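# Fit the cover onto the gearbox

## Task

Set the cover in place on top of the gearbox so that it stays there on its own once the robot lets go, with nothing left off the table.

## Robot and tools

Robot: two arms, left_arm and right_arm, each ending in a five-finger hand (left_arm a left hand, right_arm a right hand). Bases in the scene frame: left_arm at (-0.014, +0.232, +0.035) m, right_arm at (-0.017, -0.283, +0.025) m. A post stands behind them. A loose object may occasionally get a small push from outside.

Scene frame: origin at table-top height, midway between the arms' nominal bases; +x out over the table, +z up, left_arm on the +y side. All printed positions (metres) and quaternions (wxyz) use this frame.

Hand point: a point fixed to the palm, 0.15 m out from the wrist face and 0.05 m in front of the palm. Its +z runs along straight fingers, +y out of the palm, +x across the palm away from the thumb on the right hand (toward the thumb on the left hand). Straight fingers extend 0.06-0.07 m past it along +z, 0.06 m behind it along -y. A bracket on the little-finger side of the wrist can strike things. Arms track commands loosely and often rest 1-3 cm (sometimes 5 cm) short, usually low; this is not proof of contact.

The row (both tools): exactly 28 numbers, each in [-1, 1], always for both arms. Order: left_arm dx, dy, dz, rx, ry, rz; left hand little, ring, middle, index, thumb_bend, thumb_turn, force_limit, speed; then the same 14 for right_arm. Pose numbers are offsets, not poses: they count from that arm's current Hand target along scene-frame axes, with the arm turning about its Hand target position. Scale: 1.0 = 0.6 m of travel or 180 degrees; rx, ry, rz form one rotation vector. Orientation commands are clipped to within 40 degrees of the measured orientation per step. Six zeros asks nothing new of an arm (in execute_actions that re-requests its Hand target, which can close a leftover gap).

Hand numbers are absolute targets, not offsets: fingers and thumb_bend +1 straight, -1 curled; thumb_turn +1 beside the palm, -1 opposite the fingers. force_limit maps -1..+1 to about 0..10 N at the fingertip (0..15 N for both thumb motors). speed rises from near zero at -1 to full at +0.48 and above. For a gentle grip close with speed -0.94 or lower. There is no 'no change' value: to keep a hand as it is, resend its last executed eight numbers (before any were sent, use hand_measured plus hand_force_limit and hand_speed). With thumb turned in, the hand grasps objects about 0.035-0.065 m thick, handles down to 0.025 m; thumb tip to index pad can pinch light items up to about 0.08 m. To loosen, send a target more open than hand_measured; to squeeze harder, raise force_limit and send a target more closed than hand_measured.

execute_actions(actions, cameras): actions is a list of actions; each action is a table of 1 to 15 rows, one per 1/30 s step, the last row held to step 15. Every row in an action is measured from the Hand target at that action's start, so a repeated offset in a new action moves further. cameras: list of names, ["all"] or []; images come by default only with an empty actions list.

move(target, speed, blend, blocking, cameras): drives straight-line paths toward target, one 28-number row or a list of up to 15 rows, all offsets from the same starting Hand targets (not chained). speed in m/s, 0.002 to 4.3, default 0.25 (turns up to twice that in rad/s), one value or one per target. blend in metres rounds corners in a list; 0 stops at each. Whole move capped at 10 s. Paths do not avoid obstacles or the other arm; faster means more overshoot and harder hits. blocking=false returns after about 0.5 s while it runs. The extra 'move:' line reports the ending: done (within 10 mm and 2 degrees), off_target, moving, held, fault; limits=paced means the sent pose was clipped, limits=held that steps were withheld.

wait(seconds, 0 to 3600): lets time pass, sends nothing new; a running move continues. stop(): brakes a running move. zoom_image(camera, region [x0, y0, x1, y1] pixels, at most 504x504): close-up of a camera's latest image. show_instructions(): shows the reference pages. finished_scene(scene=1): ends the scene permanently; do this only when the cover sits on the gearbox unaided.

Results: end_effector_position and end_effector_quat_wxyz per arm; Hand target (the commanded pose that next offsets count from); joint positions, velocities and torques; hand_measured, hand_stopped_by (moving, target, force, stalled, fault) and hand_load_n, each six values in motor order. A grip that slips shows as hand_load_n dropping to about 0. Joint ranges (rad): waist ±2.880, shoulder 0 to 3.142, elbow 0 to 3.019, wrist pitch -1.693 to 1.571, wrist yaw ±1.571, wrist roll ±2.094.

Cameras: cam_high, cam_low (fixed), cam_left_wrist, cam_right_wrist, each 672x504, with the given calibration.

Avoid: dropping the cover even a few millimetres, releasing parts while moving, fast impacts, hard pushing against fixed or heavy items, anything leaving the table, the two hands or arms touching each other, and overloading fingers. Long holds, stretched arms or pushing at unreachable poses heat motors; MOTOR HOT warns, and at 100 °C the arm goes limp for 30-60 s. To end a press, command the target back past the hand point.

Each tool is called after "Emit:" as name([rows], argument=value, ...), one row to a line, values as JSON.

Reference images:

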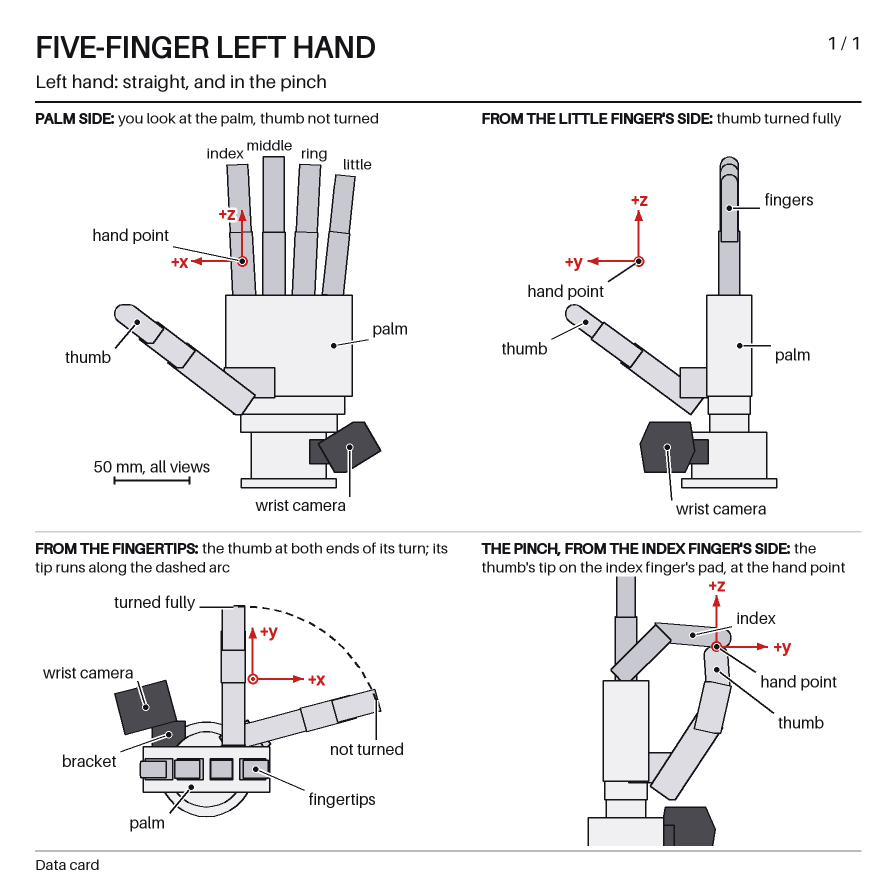

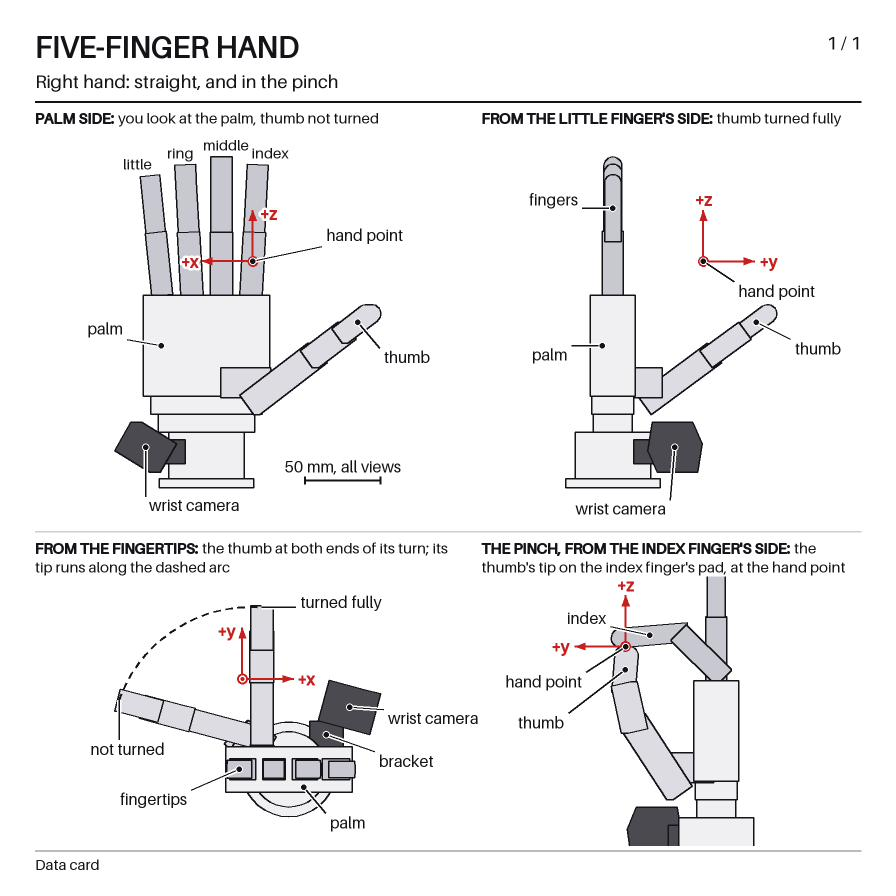

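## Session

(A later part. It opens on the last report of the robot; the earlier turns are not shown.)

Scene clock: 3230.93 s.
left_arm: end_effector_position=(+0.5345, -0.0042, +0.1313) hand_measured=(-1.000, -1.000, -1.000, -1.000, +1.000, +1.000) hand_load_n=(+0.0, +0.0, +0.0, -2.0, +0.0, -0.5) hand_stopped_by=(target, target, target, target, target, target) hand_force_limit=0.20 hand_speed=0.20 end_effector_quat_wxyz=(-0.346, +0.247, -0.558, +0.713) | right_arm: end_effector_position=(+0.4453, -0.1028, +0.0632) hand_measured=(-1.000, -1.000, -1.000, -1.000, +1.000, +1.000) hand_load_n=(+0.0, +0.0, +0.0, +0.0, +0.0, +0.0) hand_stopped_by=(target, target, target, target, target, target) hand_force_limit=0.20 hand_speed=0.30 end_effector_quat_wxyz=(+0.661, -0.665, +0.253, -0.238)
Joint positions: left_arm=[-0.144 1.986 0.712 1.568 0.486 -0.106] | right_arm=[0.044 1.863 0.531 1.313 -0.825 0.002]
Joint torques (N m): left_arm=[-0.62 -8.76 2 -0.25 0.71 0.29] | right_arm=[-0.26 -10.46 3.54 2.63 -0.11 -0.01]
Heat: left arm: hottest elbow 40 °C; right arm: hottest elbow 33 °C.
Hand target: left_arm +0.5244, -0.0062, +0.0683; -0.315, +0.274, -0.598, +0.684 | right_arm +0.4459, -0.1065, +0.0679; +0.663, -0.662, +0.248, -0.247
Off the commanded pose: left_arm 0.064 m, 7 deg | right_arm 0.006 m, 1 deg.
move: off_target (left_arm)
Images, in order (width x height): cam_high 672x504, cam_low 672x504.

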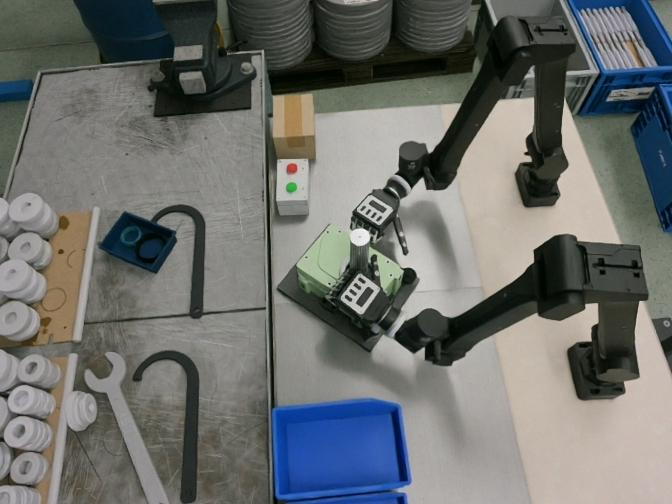

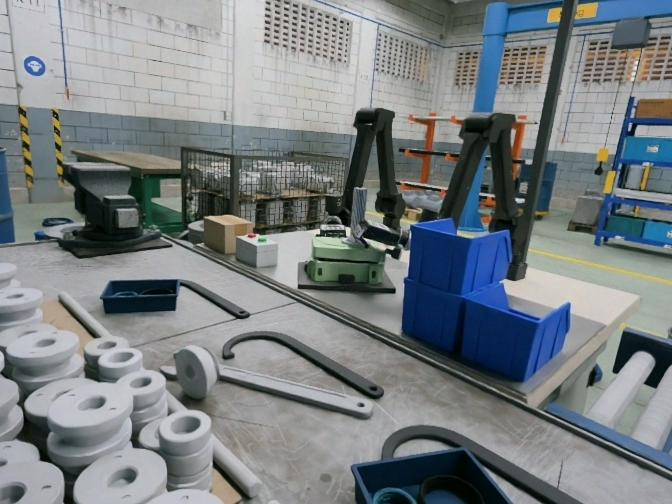

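Emit:
move([
  [0,0,0.15,0,0,0,-1,-1,-1,-1,1,1,0.2,0.2,0,0,0,0,0,0,-1,-1,-1,-1,1,1,0.2,0.3],
  [-0.271,0.227,0.15,0,0,0,-1,-1,-1,-1,1,1,0.2,0.2,0,0,0,0,0,0,-1,-1,-1,-1,1,1,0.2,0.3],
  [-0.271,0.227,-0.01,0,0,0,1,1,1,1,1,1,0.2,0.2,0,0,0,0,0,0,-1,-1,-1,-1,1,1,0.2,0.3],
], speed=0.15, cameras=["cam_low","cam_high","cam_left_wrist","cam_right_wrist"])

Emit:
zoom_image(camera="cam_left_wrist", region=[250, 0, 510, 310])

Emit:
zoom_image(camera="cam_low", region=[300, 235, 400, 290])

Emit:
zoom_image(camera="cam_high", region=[285, 205, 425, 345])

Scene clock: 3242.60 s.
left_arm: end_effector_position=(+0.3567, +0.1294, +0.0590) hand_measured=(+1.000, +1.000, +1.000, +1.000, +1.000, +1.000) hand_load_n=(+0.0, +0.0, +0.0, +0.0, +0.0, +0.0) hand_stopped_by=(target, target, target, target, target, target) hand_force_limit=0.20 hand_speed=0.20 end_effector_quat_wxyz=(+0.277, -0.302, +0.650, -0.640) | right_arm: end_effector_position=(+0.4453, -0.1028, +0.0632) hand_measured=(-1.000, -1.000, -1.000, -1.000, +1.000, +1.000) hand_load_n=(+0.0, +0.5, +0.0, +0.0, +0.0, -0.5) hand_stopped_by=(target, target, target, target, target, target) hand_force_limit=0.20 hand_speed=0.30 end_effector_quat_wxyz=(+0.661, -0.665, +0.253, -0.238)
Joint positions: left_arm=[0.253 1.861 0.247 1.566 0.926 0.012] | right_arm=[0.044 1.863 0.531 1.313 -0.825 0.002]
Joint torques (N m): left_arm=[-0.44 -9.23 1.76 2.52 0.26 0.11] | right_arm=[-0.26 -9.93 3.51 2.4 -0.11 0.02]
Heat: left arm: hottest elbow 39 °C; right arm: hottest elbow 33 °C.
Hand target: left_arm +0.3617, +0.1300, +0.0623; +0.316, -0.274, +0.598, -0.684 | right_arm +0.4459, -0.1065, +0.0679; +0.663, -0.662, +0.248, -0.247
Off the commanded pose: left_arm 0.006 m, 10 deg | right_arm 0.006 m, 1 deg.
joint sent to its limit (left arm) — joint 4 (wrist pitch), upper limit. The joint targets are off in orientation, not in position.
move: off_target (left_arm); target 3's new numbers were sent with left_arm's hand 0.006 m and 10 deg from that target
cam_left_wrist: T_world_to_cam=[[-0.18471, -0.16643, 0.9686, 0.02073], [-0.92723, -0.29717, -0.22789, 0.38582], [0.32577, -0.94021, -0.09943, 0.12363]] pos_world=[0.3213, 0.23435, 0.08014]
cam_right_wrist: T_world_to_cam=[[0.20445, -0.1187, -0.97165, -0.03417], [-0.97028, 0.10669, -0.21719, 0.45494], [0.12944, 0.98718, -0.09336, 0.1661]] pos_world=[0.42691, -0.21656, 0.08111]

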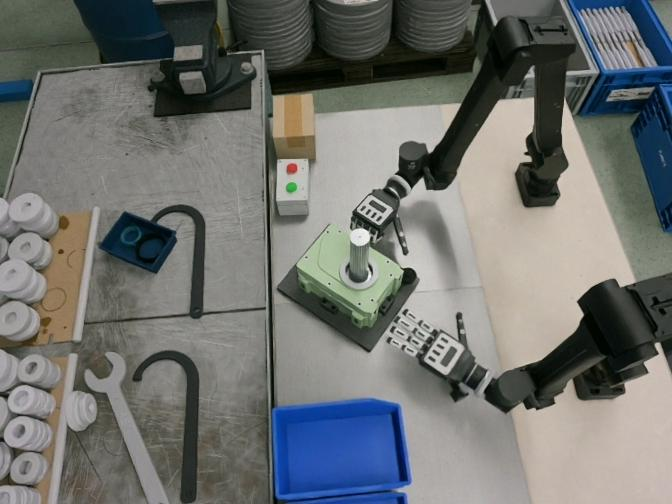

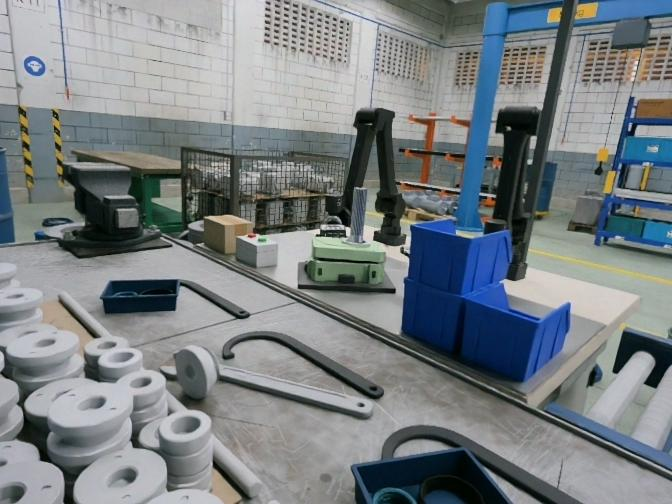

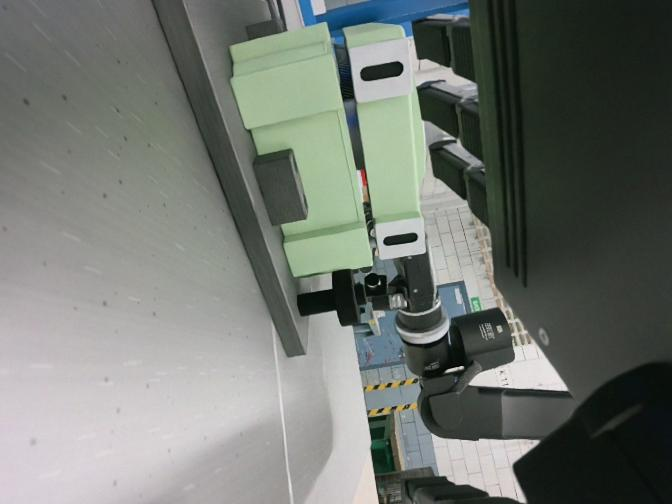

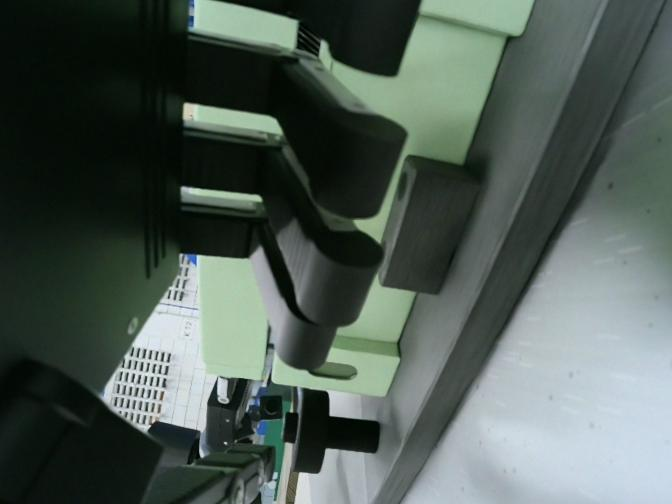

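Scaled by 1.626 from the camera's image (finer frame: 960x720).

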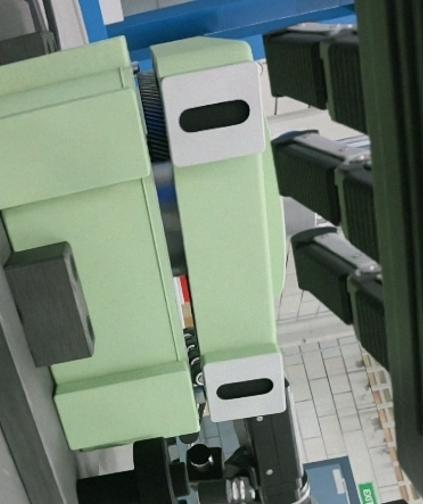

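Scaled by 5.040 from the camera's image (finer frame: 960x720).

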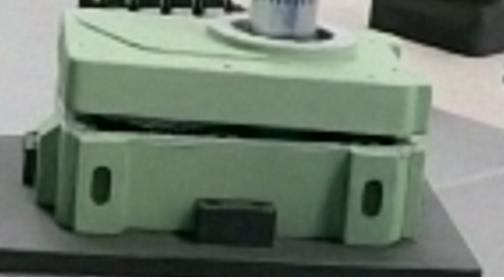

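Scaled by 3.600 from the camera's image (finer frame: 960x720).

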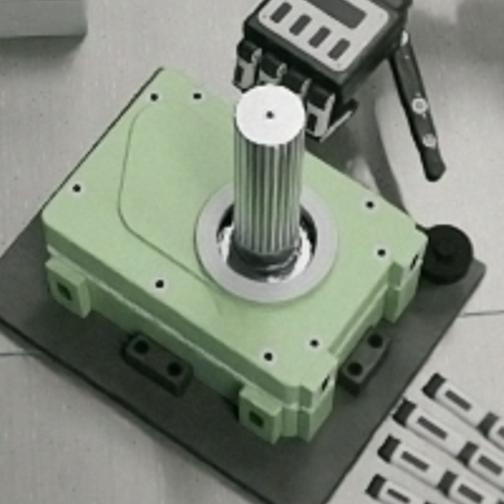

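Emit:
zoom_image(camera="cam_high", region=[292, 255, 342, 305])

Emit:
zoom_image(camera="cam_high", region=[345, 285, 395, 335])

Emit:
zoom_image(camera="cam_high", region=[335, 240, 390, 290])

Emit:
zoom_image(camera="cam_left_wrist", region=[320, 20, 440, 140])

Emit:
zoom_image(camera="cam_left_wrist", region=[340, 180, 440, 280])

Scaled by 10.080 from the camera's image (finer frame: 960x720).

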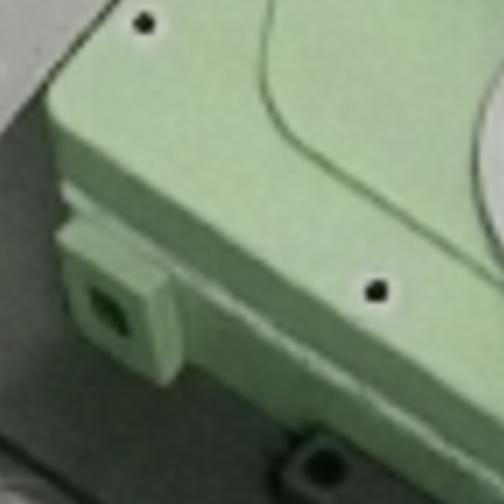

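Scaled by 10.080 from the camera's image (finer frame: 960x720).

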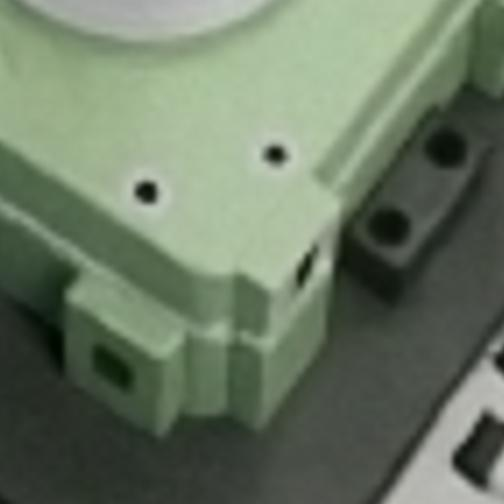

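Scaled by 9.164 from the camera's image (finer frame: 960x720).

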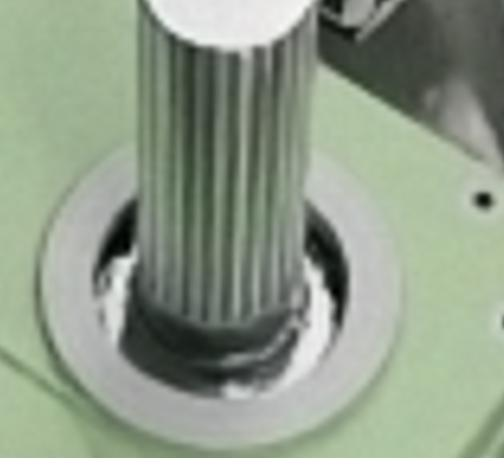

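Scaled by 4.200 from the camera's image (finer frame: 960x720).

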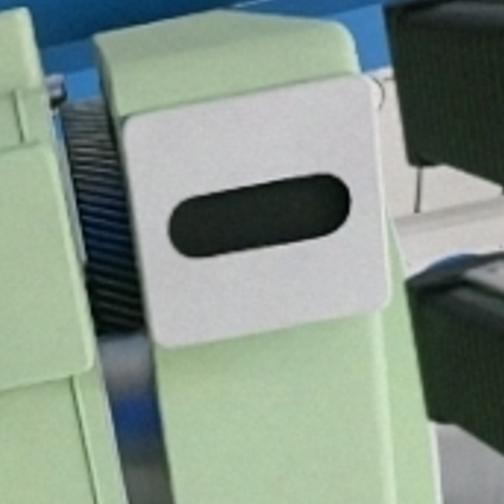

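Scaled by 5.040 from the camera's image (finer frame: 960x720).

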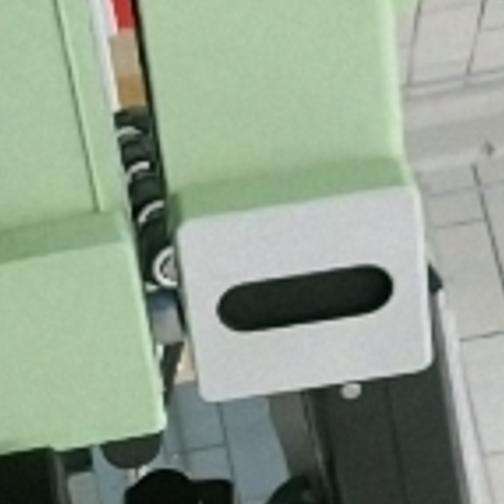

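Emit:
zoom_image(camera="cam_low", region=[330, 225, 390, 265])

Emit:
zoom_image(camera="cam_low", region=[330, 185, 390, 235])

Emit:
zoom_image(camera="cam_low", region=[300, 245, 350, 290])

Emit:
zoom_image(camera="cam_low", region=[350, 245, 400, 290])

Scaled by 8.400 from the camera's image (finer frame: 960x720).

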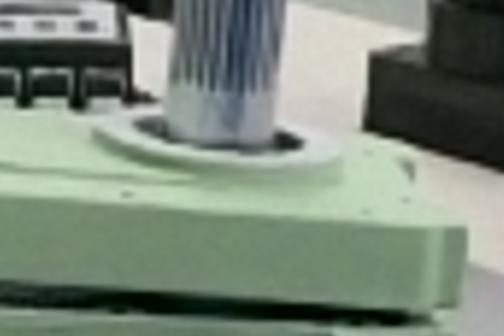

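Scaled by 8.400 from the camera's image (finer frame: 960x720).

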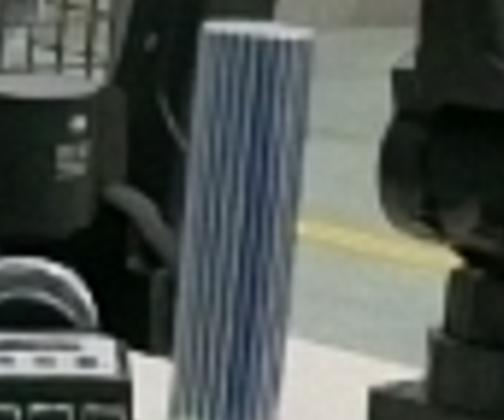

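Scaled by 10.080 from the camera's image (finer frame: 960x720).

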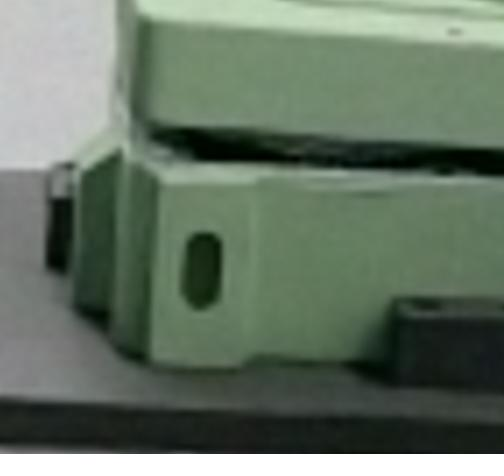

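Scaled by 10.080 from the camera's image (finer frame: 960x720).

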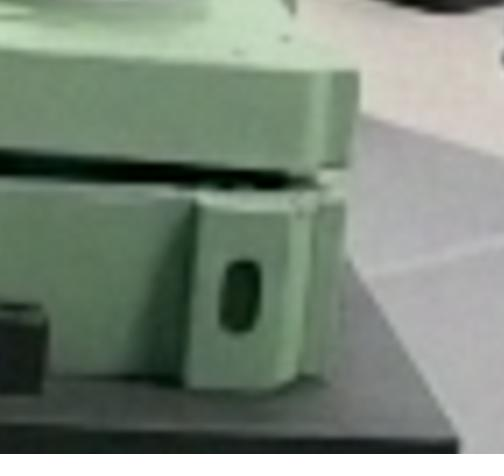

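Emit:
move([
  [0.02,0.022,0.1717,0,0,0,-1,-1,-1,-1,1,1,0.2,0.2,0,0,0,0,0,0,-1,-1,-1,-1,1,1,0.2,0.3],
  [0.4548,-0.3667,0.1717,0,0,0,-1,-1,-1,-1,1,1,0.2,0.2,0,0,0,0,0,0,-1,-1,-1,-1,1,1,0.2,0.3],
], speed=0.18, cameras=["cam_low","cam_high"])

Emit:
zoom_image(camera="cam_high", region=[260, 205, 420, 345])

Scene clock: 3321.10 s.
left_arm: end_effector_position=(+0.5444, -0.0258, +0.1502) hand_measured=(-1.000, -1.000, -1.000, -1.000, +1.000, +1.000) hand_load_n=(+0.0, +0.0, +0.0, -1.0, +1.0, +0.0) hand_stopped_by=(target, target, target, target, target, target) hand_force_limit=0.20 hand_speed=0.20 end_effector_quat_wxyz=(-0.261, +0.324, -0.599, +0.684) | right_arm: end_effector_position=(+0.4453, -0.1028, +0.0632) hand_measured=(-1.000, -1.000, -1.000, -1.000, +1.000, +1.000) hand_load_n=(+0.0, +0.0, +0.0, +0.0, +0.0, -0.5) hand_stopped_by=(target, target, target, target, target, target) hand_force_limit=0.20 hand_speed=0.30 end_effector_quat_wxyz=(+0.661, -0.665, +0.253, -0.238)
Joint positions: left_arm=[-0.172 1.815 0.769 1.128 0.484 -0.168] | right_arm=[0.044 1.863 0.531 1.313 -0.825 0.002]
Joint torques (N m): left_arm=[-6.77 -6.95 19.81 -0.05 -3.83 0.9] | right_arm=[-0.67 -10.11 3.43 2.48 -0.11 0]
Heat: left arm: hottest elbow 39 °C; right arm: hottest shoulder 32 °C.
Hand target: left_arm +0.6346, -0.0899, +0.1652; -0.316, +0.274, -0.598, +0.684 | right_arm +0.4459, -0.1065, +0.0679; +0.663, -0.662, +0.248, -0.247
Off the commanded pose: left_arm 0.112 m, 8 deg | right_arm 0.006 m, 1 deg.
move: off_target (left_arm)
Images, in order (width x height): cam_high 672x504, cam_low 672x504.

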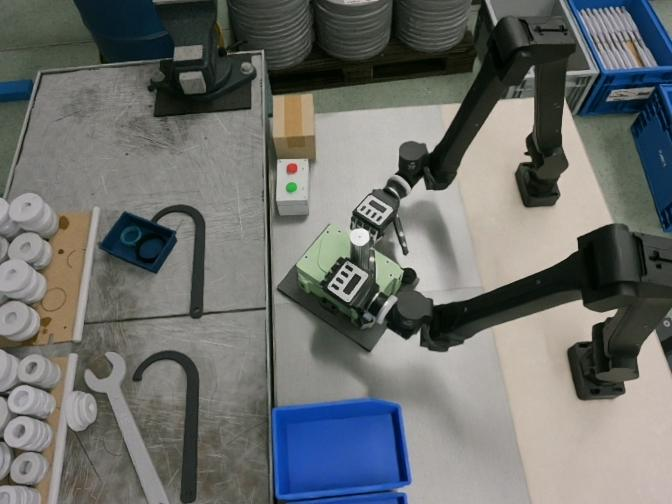

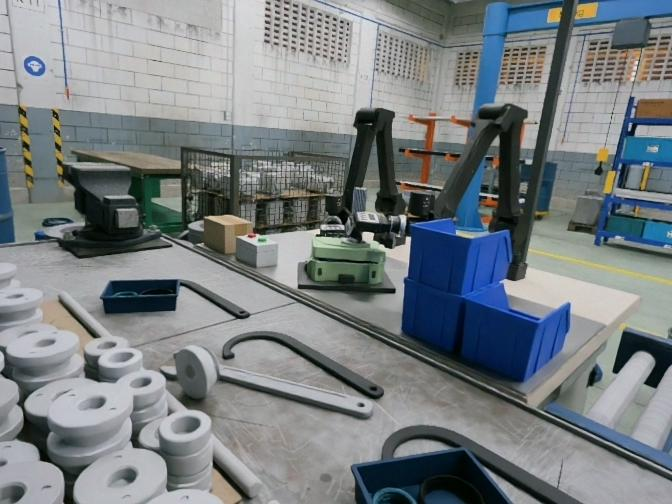

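Scaled by 3.150 from the camera's image (finer frame: 960x720).

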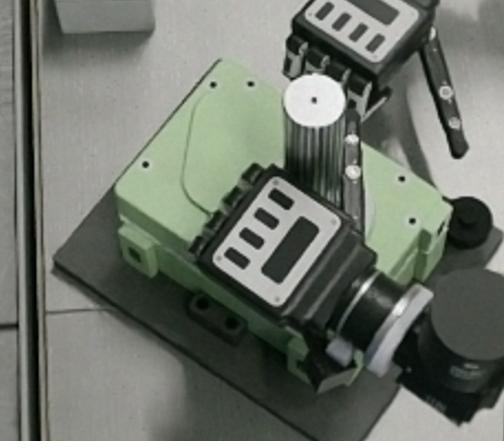

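Emit:
move([
  [-0.3,0.25,0.02,0,0,0,-1,-1,-1,-1,1,1,0.2,0.2,0,0,0,0,0,0,-1,-1,-1,-1,1,1,0.2,0.3],
  [-0.3,0.25,0.02,0,0,0,1,1,1,1,1,1,0.2,0.3,0,0,0,0,0,0,-1,-1,-1,-1,1,1,0.2,0.3],
  [-0.3,0.251,0.02,0,0,0,1,1,1,1,-1,-1,0.2,0.3,0,0,0,0,0,0,-1,-1,-1,-1,1,1,0.2,0.3],
], speed=0.15, cameras=["cam_low","cam_high"])

Emit:
zoom_image(camera="cam_high", region=[285, 205, 425, 345])

Emit:
zoom_image(camera="cam_low", region=[295, 225, 415, 300])

Scene clock: 3339.80 s.
left_arm: end_effector_position=(+0.4530, +0.0554, +0.1673) hand_measured=(+1.000, +1.000, +1.000, +1.000, -0.992, -1.000) hand_load_n=(+0.0, +0.0, +0.0, +0.0, +8.5, +1.0) hand_stopped_by=(target, target, target, target, force, target) hand_force_limit=0.20 hand_speed=0.30 end_effector_quat_wxyz=(-0.305, +0.280, -0.606, +0.679) | right_arm: end_effector_position=(+0.4453, -0.1028, +0.0632) hand_measured=(-1.000, -1.000, -1.000, -1.000, +1.000, +1.000) hand_load_n=(+0.0, +0.0, +0.0, +0.0, +0.0, +0.0) hand_stopped_by=(target, target, target, target, target, target) hand_force_limit=0.20 hand_speed=0.30 end_effector_quat_wxyz=(+0.661, -0.665, +0.253, -0.238)
Joint positions: left_arm=[-0.01 1.605 0.47 1.273 0.647 -0.094] | right_arm=[0.044 1.863 0.531 1.313 -0.825 0.002]
Joint torques (N m): left_arm=[0.56 -11.58 4.44 2.69 0.15 0] | right_arm=[-0.91 -10.23 3.41 2.47 -0.12 0]
Heat: left arm: hottest elbow 47 °C; right arm: hottest shoulder 32 °C.
Hand target: left_arm +0.4546, +0.0606, +0.1772; -0.315, +0.274, -0.598, +0.684 | right_arm +0.4459, -0.1065, +0.0679; +0.663, -0.662, +0.248, -0.247
Off the commanded pose: left_arm 0.011 m, 2 deg | right_arm 0.006 m, 1 deg.
move: off_target (left_arm); target 2's new numbers were sent with left_arm's hand 0.011 m and 2 deg from that target; target 3's new numbers were sent with left_arm's hand 0.011 m and 2 deg from that target
Images, in order (width x height): cam_high 672x504, cam_low 672x504.

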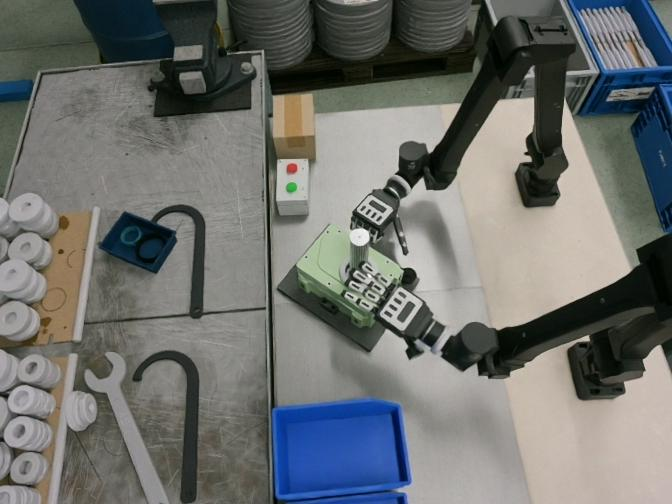

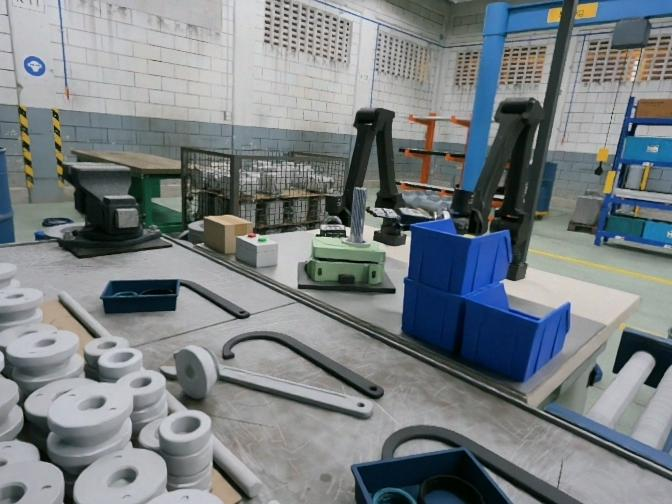

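Scaled by 3.600 from the camera's image (finer frame: 960x720).

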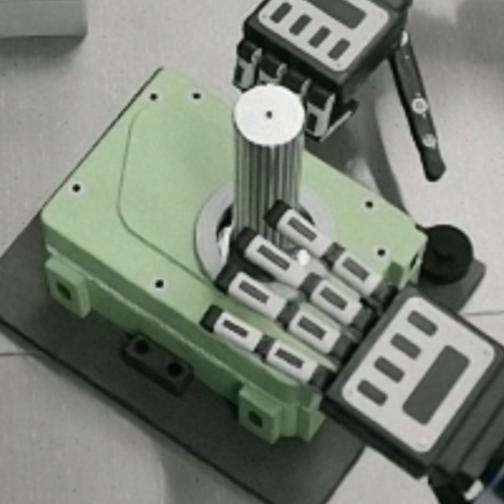

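Scaled by 4.200 from the camera's image (finer frame: 960x720).

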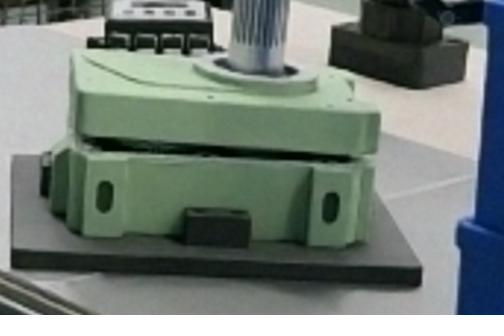

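Emit:
move([
  [0.013,0.015,0,0,0,0,-1,-1,-1,-1,-1,-1,0.2,0.2,0,0,0,0,0,0,-1,-1,-1,-1,1,1,0.2,0.3],
  [0.15,-0.11,0,0,0,0,-1,-1,-1,-1,-1,-1,0.2,0.2,0,0,0,0,0,0,-1,-1,-1,-1,1,1,0.2,0.3],
], speed=0.15, cameras=["cam_low","cam_high","cam_left_wrist"])

Emit:
zoom_image(camera="cam_high", region=[285, 205, 425, 345])

Emit:
zoom_image(camera="cam_low", region=[295, 185, 415, 300])

Scene clock: 3348.27 s.
left_arm: end_effector_position=(+0.5352, +0.0018, +0.1724) hand_measured=(-1.000, -1.000, +0.352, -0.308, -0.992, -1.000) hand_load_n=(+0.0, +0.0, +5.5, +8.0, +8.5, +6.5) hand_stopped_by=(target, target, force, force, force, target) hand_force_limit=0.20 hand_speed=0.20 end_effector_quat_wxyz=(-0.312, +0.282, -0.598, +0.682) | right_arm: end_effector_position=(+0.4453, -0.1028, +0.0632) hand_measured=(-1.000, -1.000, -1.000, -1.000, +1.000, +1.000) hand_load_n=(+0.0, +0.0, +0.0, +0.0, +0.0, +0.0) hand_stopped_by=(target, target, target, target, target, target) hand_force_limit=0.20 hand_speed=0.30 end_effector_quat_wxyz=(+0.661, -0.665, +0.253, -0.238)
Joint positions: left_arm=[-0.128 1.75 0.711 1.185 0.515 -0.083] | right_arm=[0.044 1.863 0.531 1.313 -0.825 0.002]
Joint torques (N m): left_arm=[-1.08 -13.27 7.34 1.33 -0.15 0.12] | right_arm=[-0.85 -9.64 3.3 2.62 -0.11 0.05]
Heat: left arm: hottest elbow 47 °C; right arm: hottest shoulder 32 °C.
Hand target: left_arm +0.5446, -0.0053, +0.1772; -0.315, +0.274, -0.598, +0.684 | right_arm +0.4459, -0.1065, +0.0679; +0.663, -0.662, +0.248, -0.247
Off the commanded pose: left_arm 0.013 m, 1 deg | right_arm 0.006 m, 1 deg.
move: off_target (left_arm)
cam_left_wrist: T_world_to_cam=[[-0.30268, -0.08622, 0.94918, -0.01108], [-0.88434, -0.34597, -0.31343, 0.53121], [0.35542, -0.93427, 0.02847, -0.08119]] pos_world=[0.49527, 0.10697, 0.17933]
Images, in order (width x height): cam_high 672x504, cam_low 672x504, cam_left_wrist 672x504.

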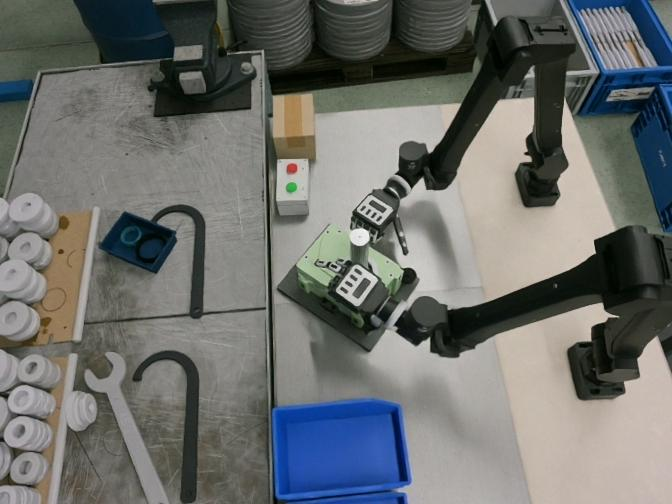

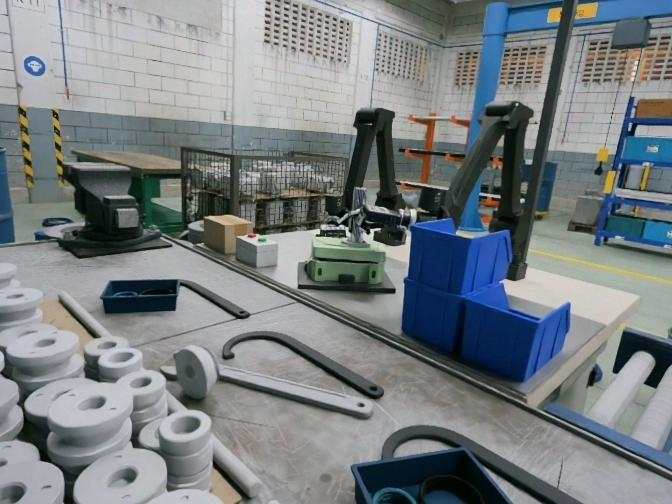

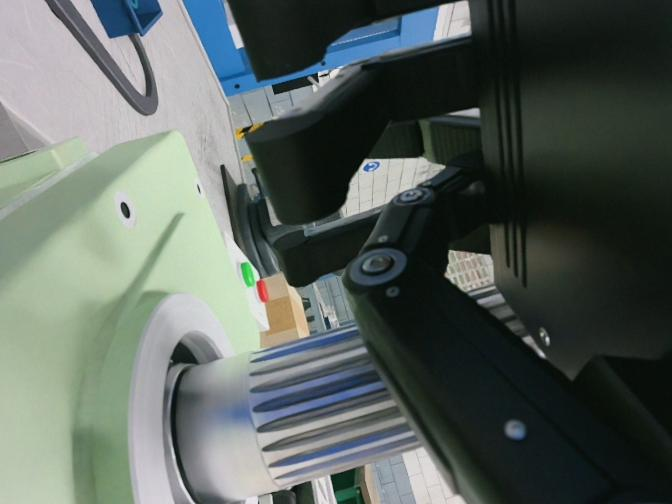

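Scaled by 3.600 from the camera's image (finer frame: 960x720).

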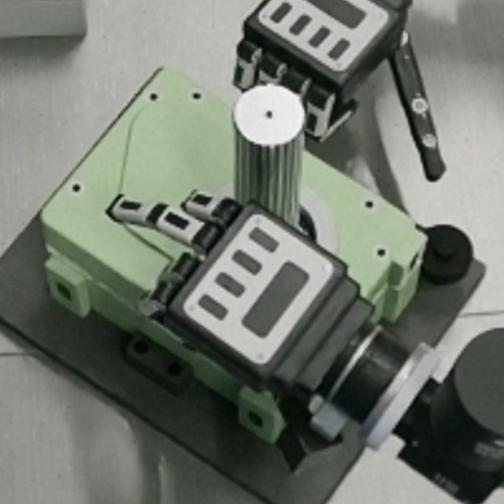

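Scaled by 4.200 from the camera's image (finer frame: 960x720).

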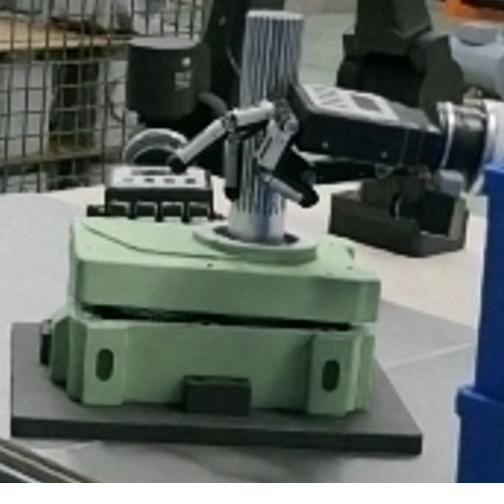

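Emit:
move([
  [0.1125,-0.0995,0,0,0,0,-1,-1,-1,-1,-1,-1,0.2,0.2,0,0,0,0,0,0,-1,-1,-1,-1,1,1,0.2,0.3],
  [0.1125,-0.0995,-0.06,0,0,0,-1,-1,-1,-1,-1,-1,0.2,0.2,0,0,0,0,0,0,-1,-1,-1,-1,1,1,0.2,0.3],
], speed=0.12, cameras=["cam_low","cam_high","cam_left_wrist"])

Emit:
zoom_image(camera="cam_high", region=[285, 205, 425, 345])

Emit:
zoom_image(camera="cam_low", region=[295, 185, 415, 300])

Scene clock: 3354.73 s.
left_arm: end_effector_position=(+0.6037, -0.0556, +0.1295) hand_measured=(-1.000, -1.000, +0.352, -0.308, -0.992, -1.000) hand_load_n=(+0.0, +0.0, +5.5, +8.0, +8.5, +6.5) hand_stopped_by=(target, target, force, force, force, target) hand_force_limit=0.20 hand_speed=0.20 end_effector_quat_wxyz=(-0.306, +0.291, -0.605, +0.675) | right_arm: end_effector_position=(+0.4453, -0.1028, +0.0632) hand_measured=(-1.000, -1.000, -1.000, -1.000, +1.000, +1.000) hand_load_n=(+0.0, +0.0, +0.0, +0.0, +0.0, +0.0) hand_stopped_by=(target, target, target, target, target, target) hand_force_limit=0.20 hand_speed=0.30 end_effector_quat_wxyz=(+0.661, -0.665, +0.253, -0.238)
Joint positions: left_arm=[-0.217 1.97 0.946 1.132 0.426 -0.068] | right_arm=[0.044 1.863 0.531 1.313 -0.825 0.002]
Joint torques (N m): left_arm=[-1.14 -17.14 7.32 2.77 -0.09 0.12] | right_arm=[-0.5 -9.7 3.33 2.43 -0.11 0.06]
Heat: left arm: hottest elbow 47 °C; right arm: hottest shoulder 32 °C.
Hand target: left_arm +0.6122, -0.0650, +0.1413; -0.316, +0.274, -0.598, +0.684 | right_arm +0.4459, -0.1065, +0.0679; +0.663, -0.662, +0.248, -0.247
Off the commanded pose: left_arm 0.017 m, 3 deg | right_arm 0.006 m, 1 deg.
move: off_target (left_arm)
cam_left_wrist: T_world_to_cam=[[-0.2748, -0.09531, 0.95677, 0.02725], [-0.89251, -0.34484, -0.2907, 0.56052], [0.35764, -0.93381, 0.0097, -0.15682]] pos_world=[0.56385, 0.04945, 0.13839]
Images, in order (width x height): cam_high 672x504, cam_low 672x504, cam_left_wrist 672x504.

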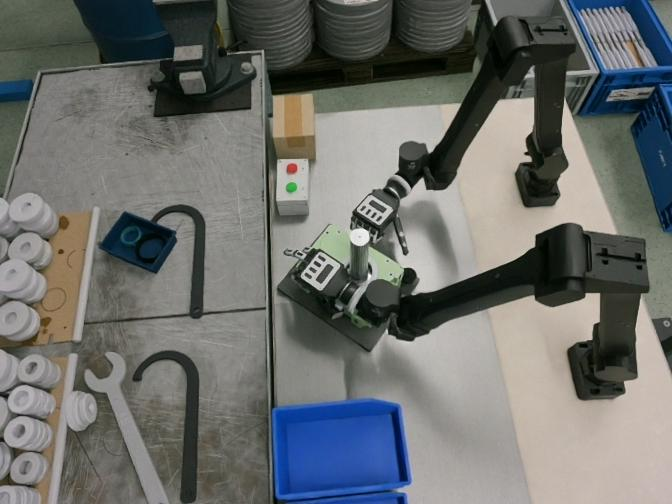

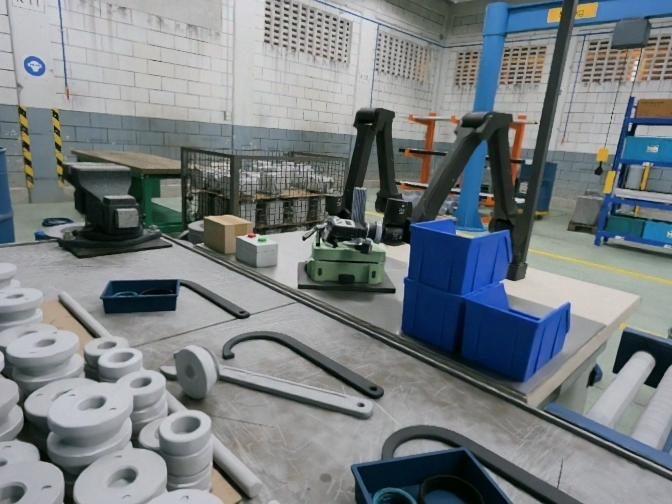

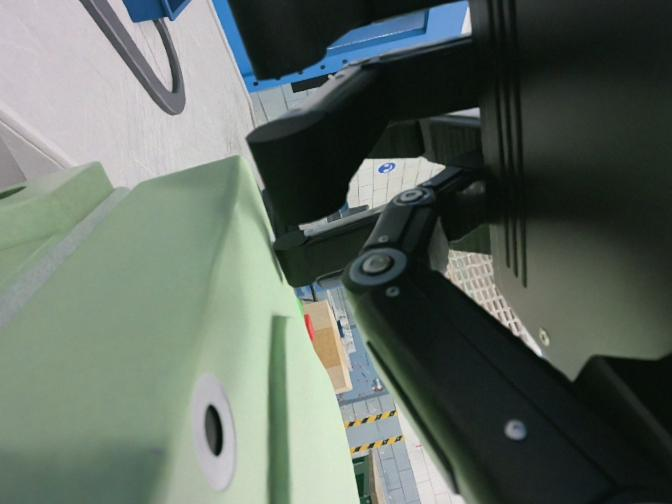

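Scaled by 3.600 from the camera's image (finer frame: 960x720).

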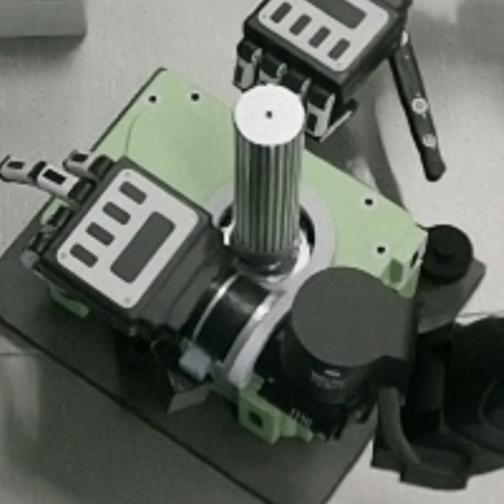

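Scaled by 4.200 from the camera's image (finer frame: 960x720).

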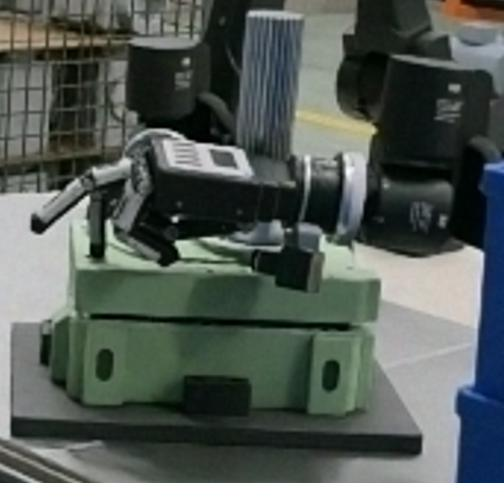

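Emit:
move(target=[0,0,-0.05,0,0,0,-1,-1,-1,-1,-1,-1,0.2,0.2,0,0,0,0,0,0,-1,-1,-1,-1,1,1,0.2,0.3], speed=0.06, cameras=["cam_low","cam_high"])

Emit:
zoom_image(camera="cam_low", region=[295, 215, 415, 300])

Emit:
zoom_image(camera="cam_high", region=[265, 205, 425, 345])

Scene clock: 3359.40 s.
left_arm: end_effector_position=(+0.6082, -0.0568, +0.1279) hand_measured=(-1.000, -1.000, +0.352, -0.308, -0.992, -1.000) hand_load_n=(+0.0, +0.0, +5.5, +7.0, +8.5, +6.5) hand_stopped_by=(target, target, force, force, force, target) hand_force_limit=0.20 hand_speed=0.20 end_effector_quat_wxyz=(-0.320, +0.274, -0.592, +0.687) | right_arm: end_effector_position=(+0.4453, -0.1028, +0.0632) hand_measured=(-1.000, -1.000, -1.000, -1.000, +1.000, +1.000) hand_load_n=(+0.0, +0.0, +0.0, +0.0, +0.0, +0.0) hand_stopped_by=(target, target, target, target, target, target) hand_force_limit=0.20 hand_speed=0.30 end_effector_quat_wxyz=(+0.661, -0.665, +0.253, -0.238)
Joint positions: left_arm=[-0.217 2.012 0.957 1.22 0.426 -0.067] | right_arm=[0.044 1.863 0.531 1.313 -0.825 0.002]
Joint torques (N m): left_arm=[-1.08 -14.74 6.56 1.92 -0.1 0.12] | right_arm=[-0.56 -10.64 3.56 2.52 -0.11 0.01]
Heat: left arm: hottest elbow 47 °C; right arm: hottest shoulder 32 °C.
Hand target: left_arm +0.6122, -0.0650, +0.1113; -0.316, +0.274, -0.598, +0.684 | right_arm +0.4459, -0.1065, +0.0679; +0.663, -0.662, +0.248, -0.247
Off the commanded pose: left_arm 0.019 m, 1 deg | right_arm 0.006 m, 1 deg.
move: off_target (left_arm)
Images, in order (width x height): cam_high 672x504, cam_low 672x504.

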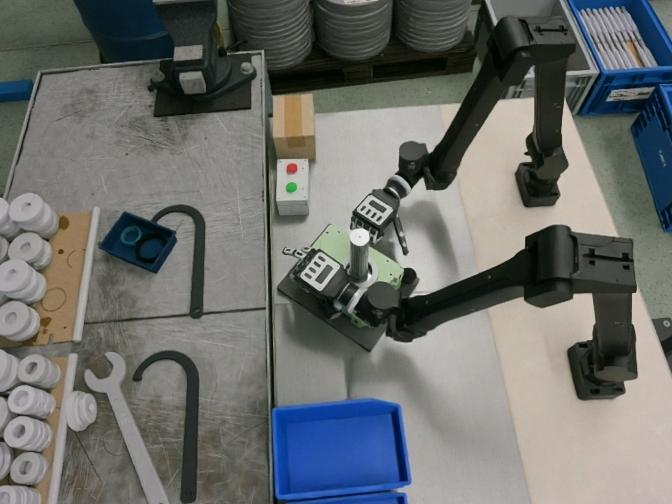

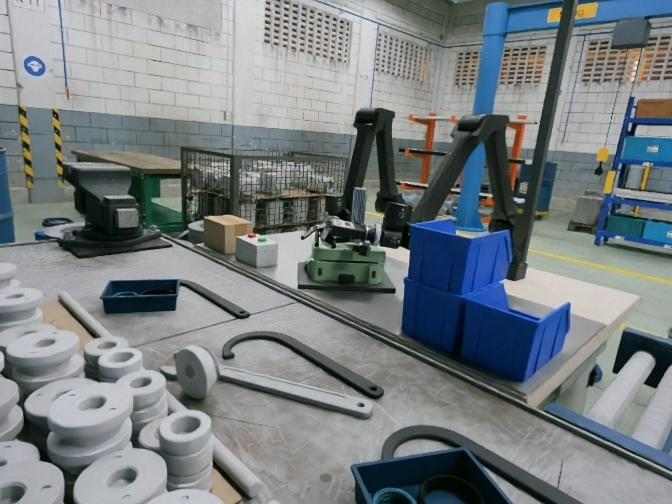

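Scaled by 4.200 from the camera's image (finer frame: 960x720).

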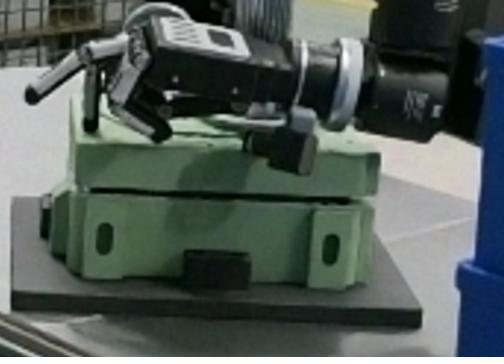

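Scaled by 3.150 from the camera's image (finer frame: 960x720).

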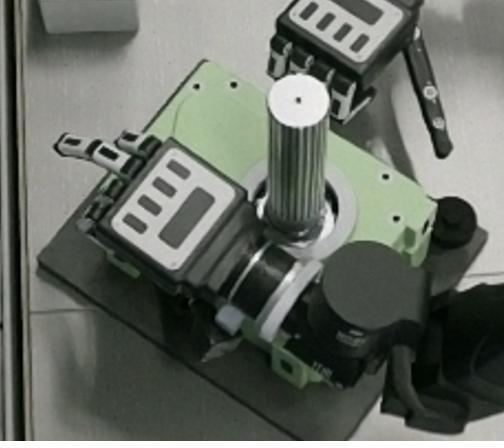

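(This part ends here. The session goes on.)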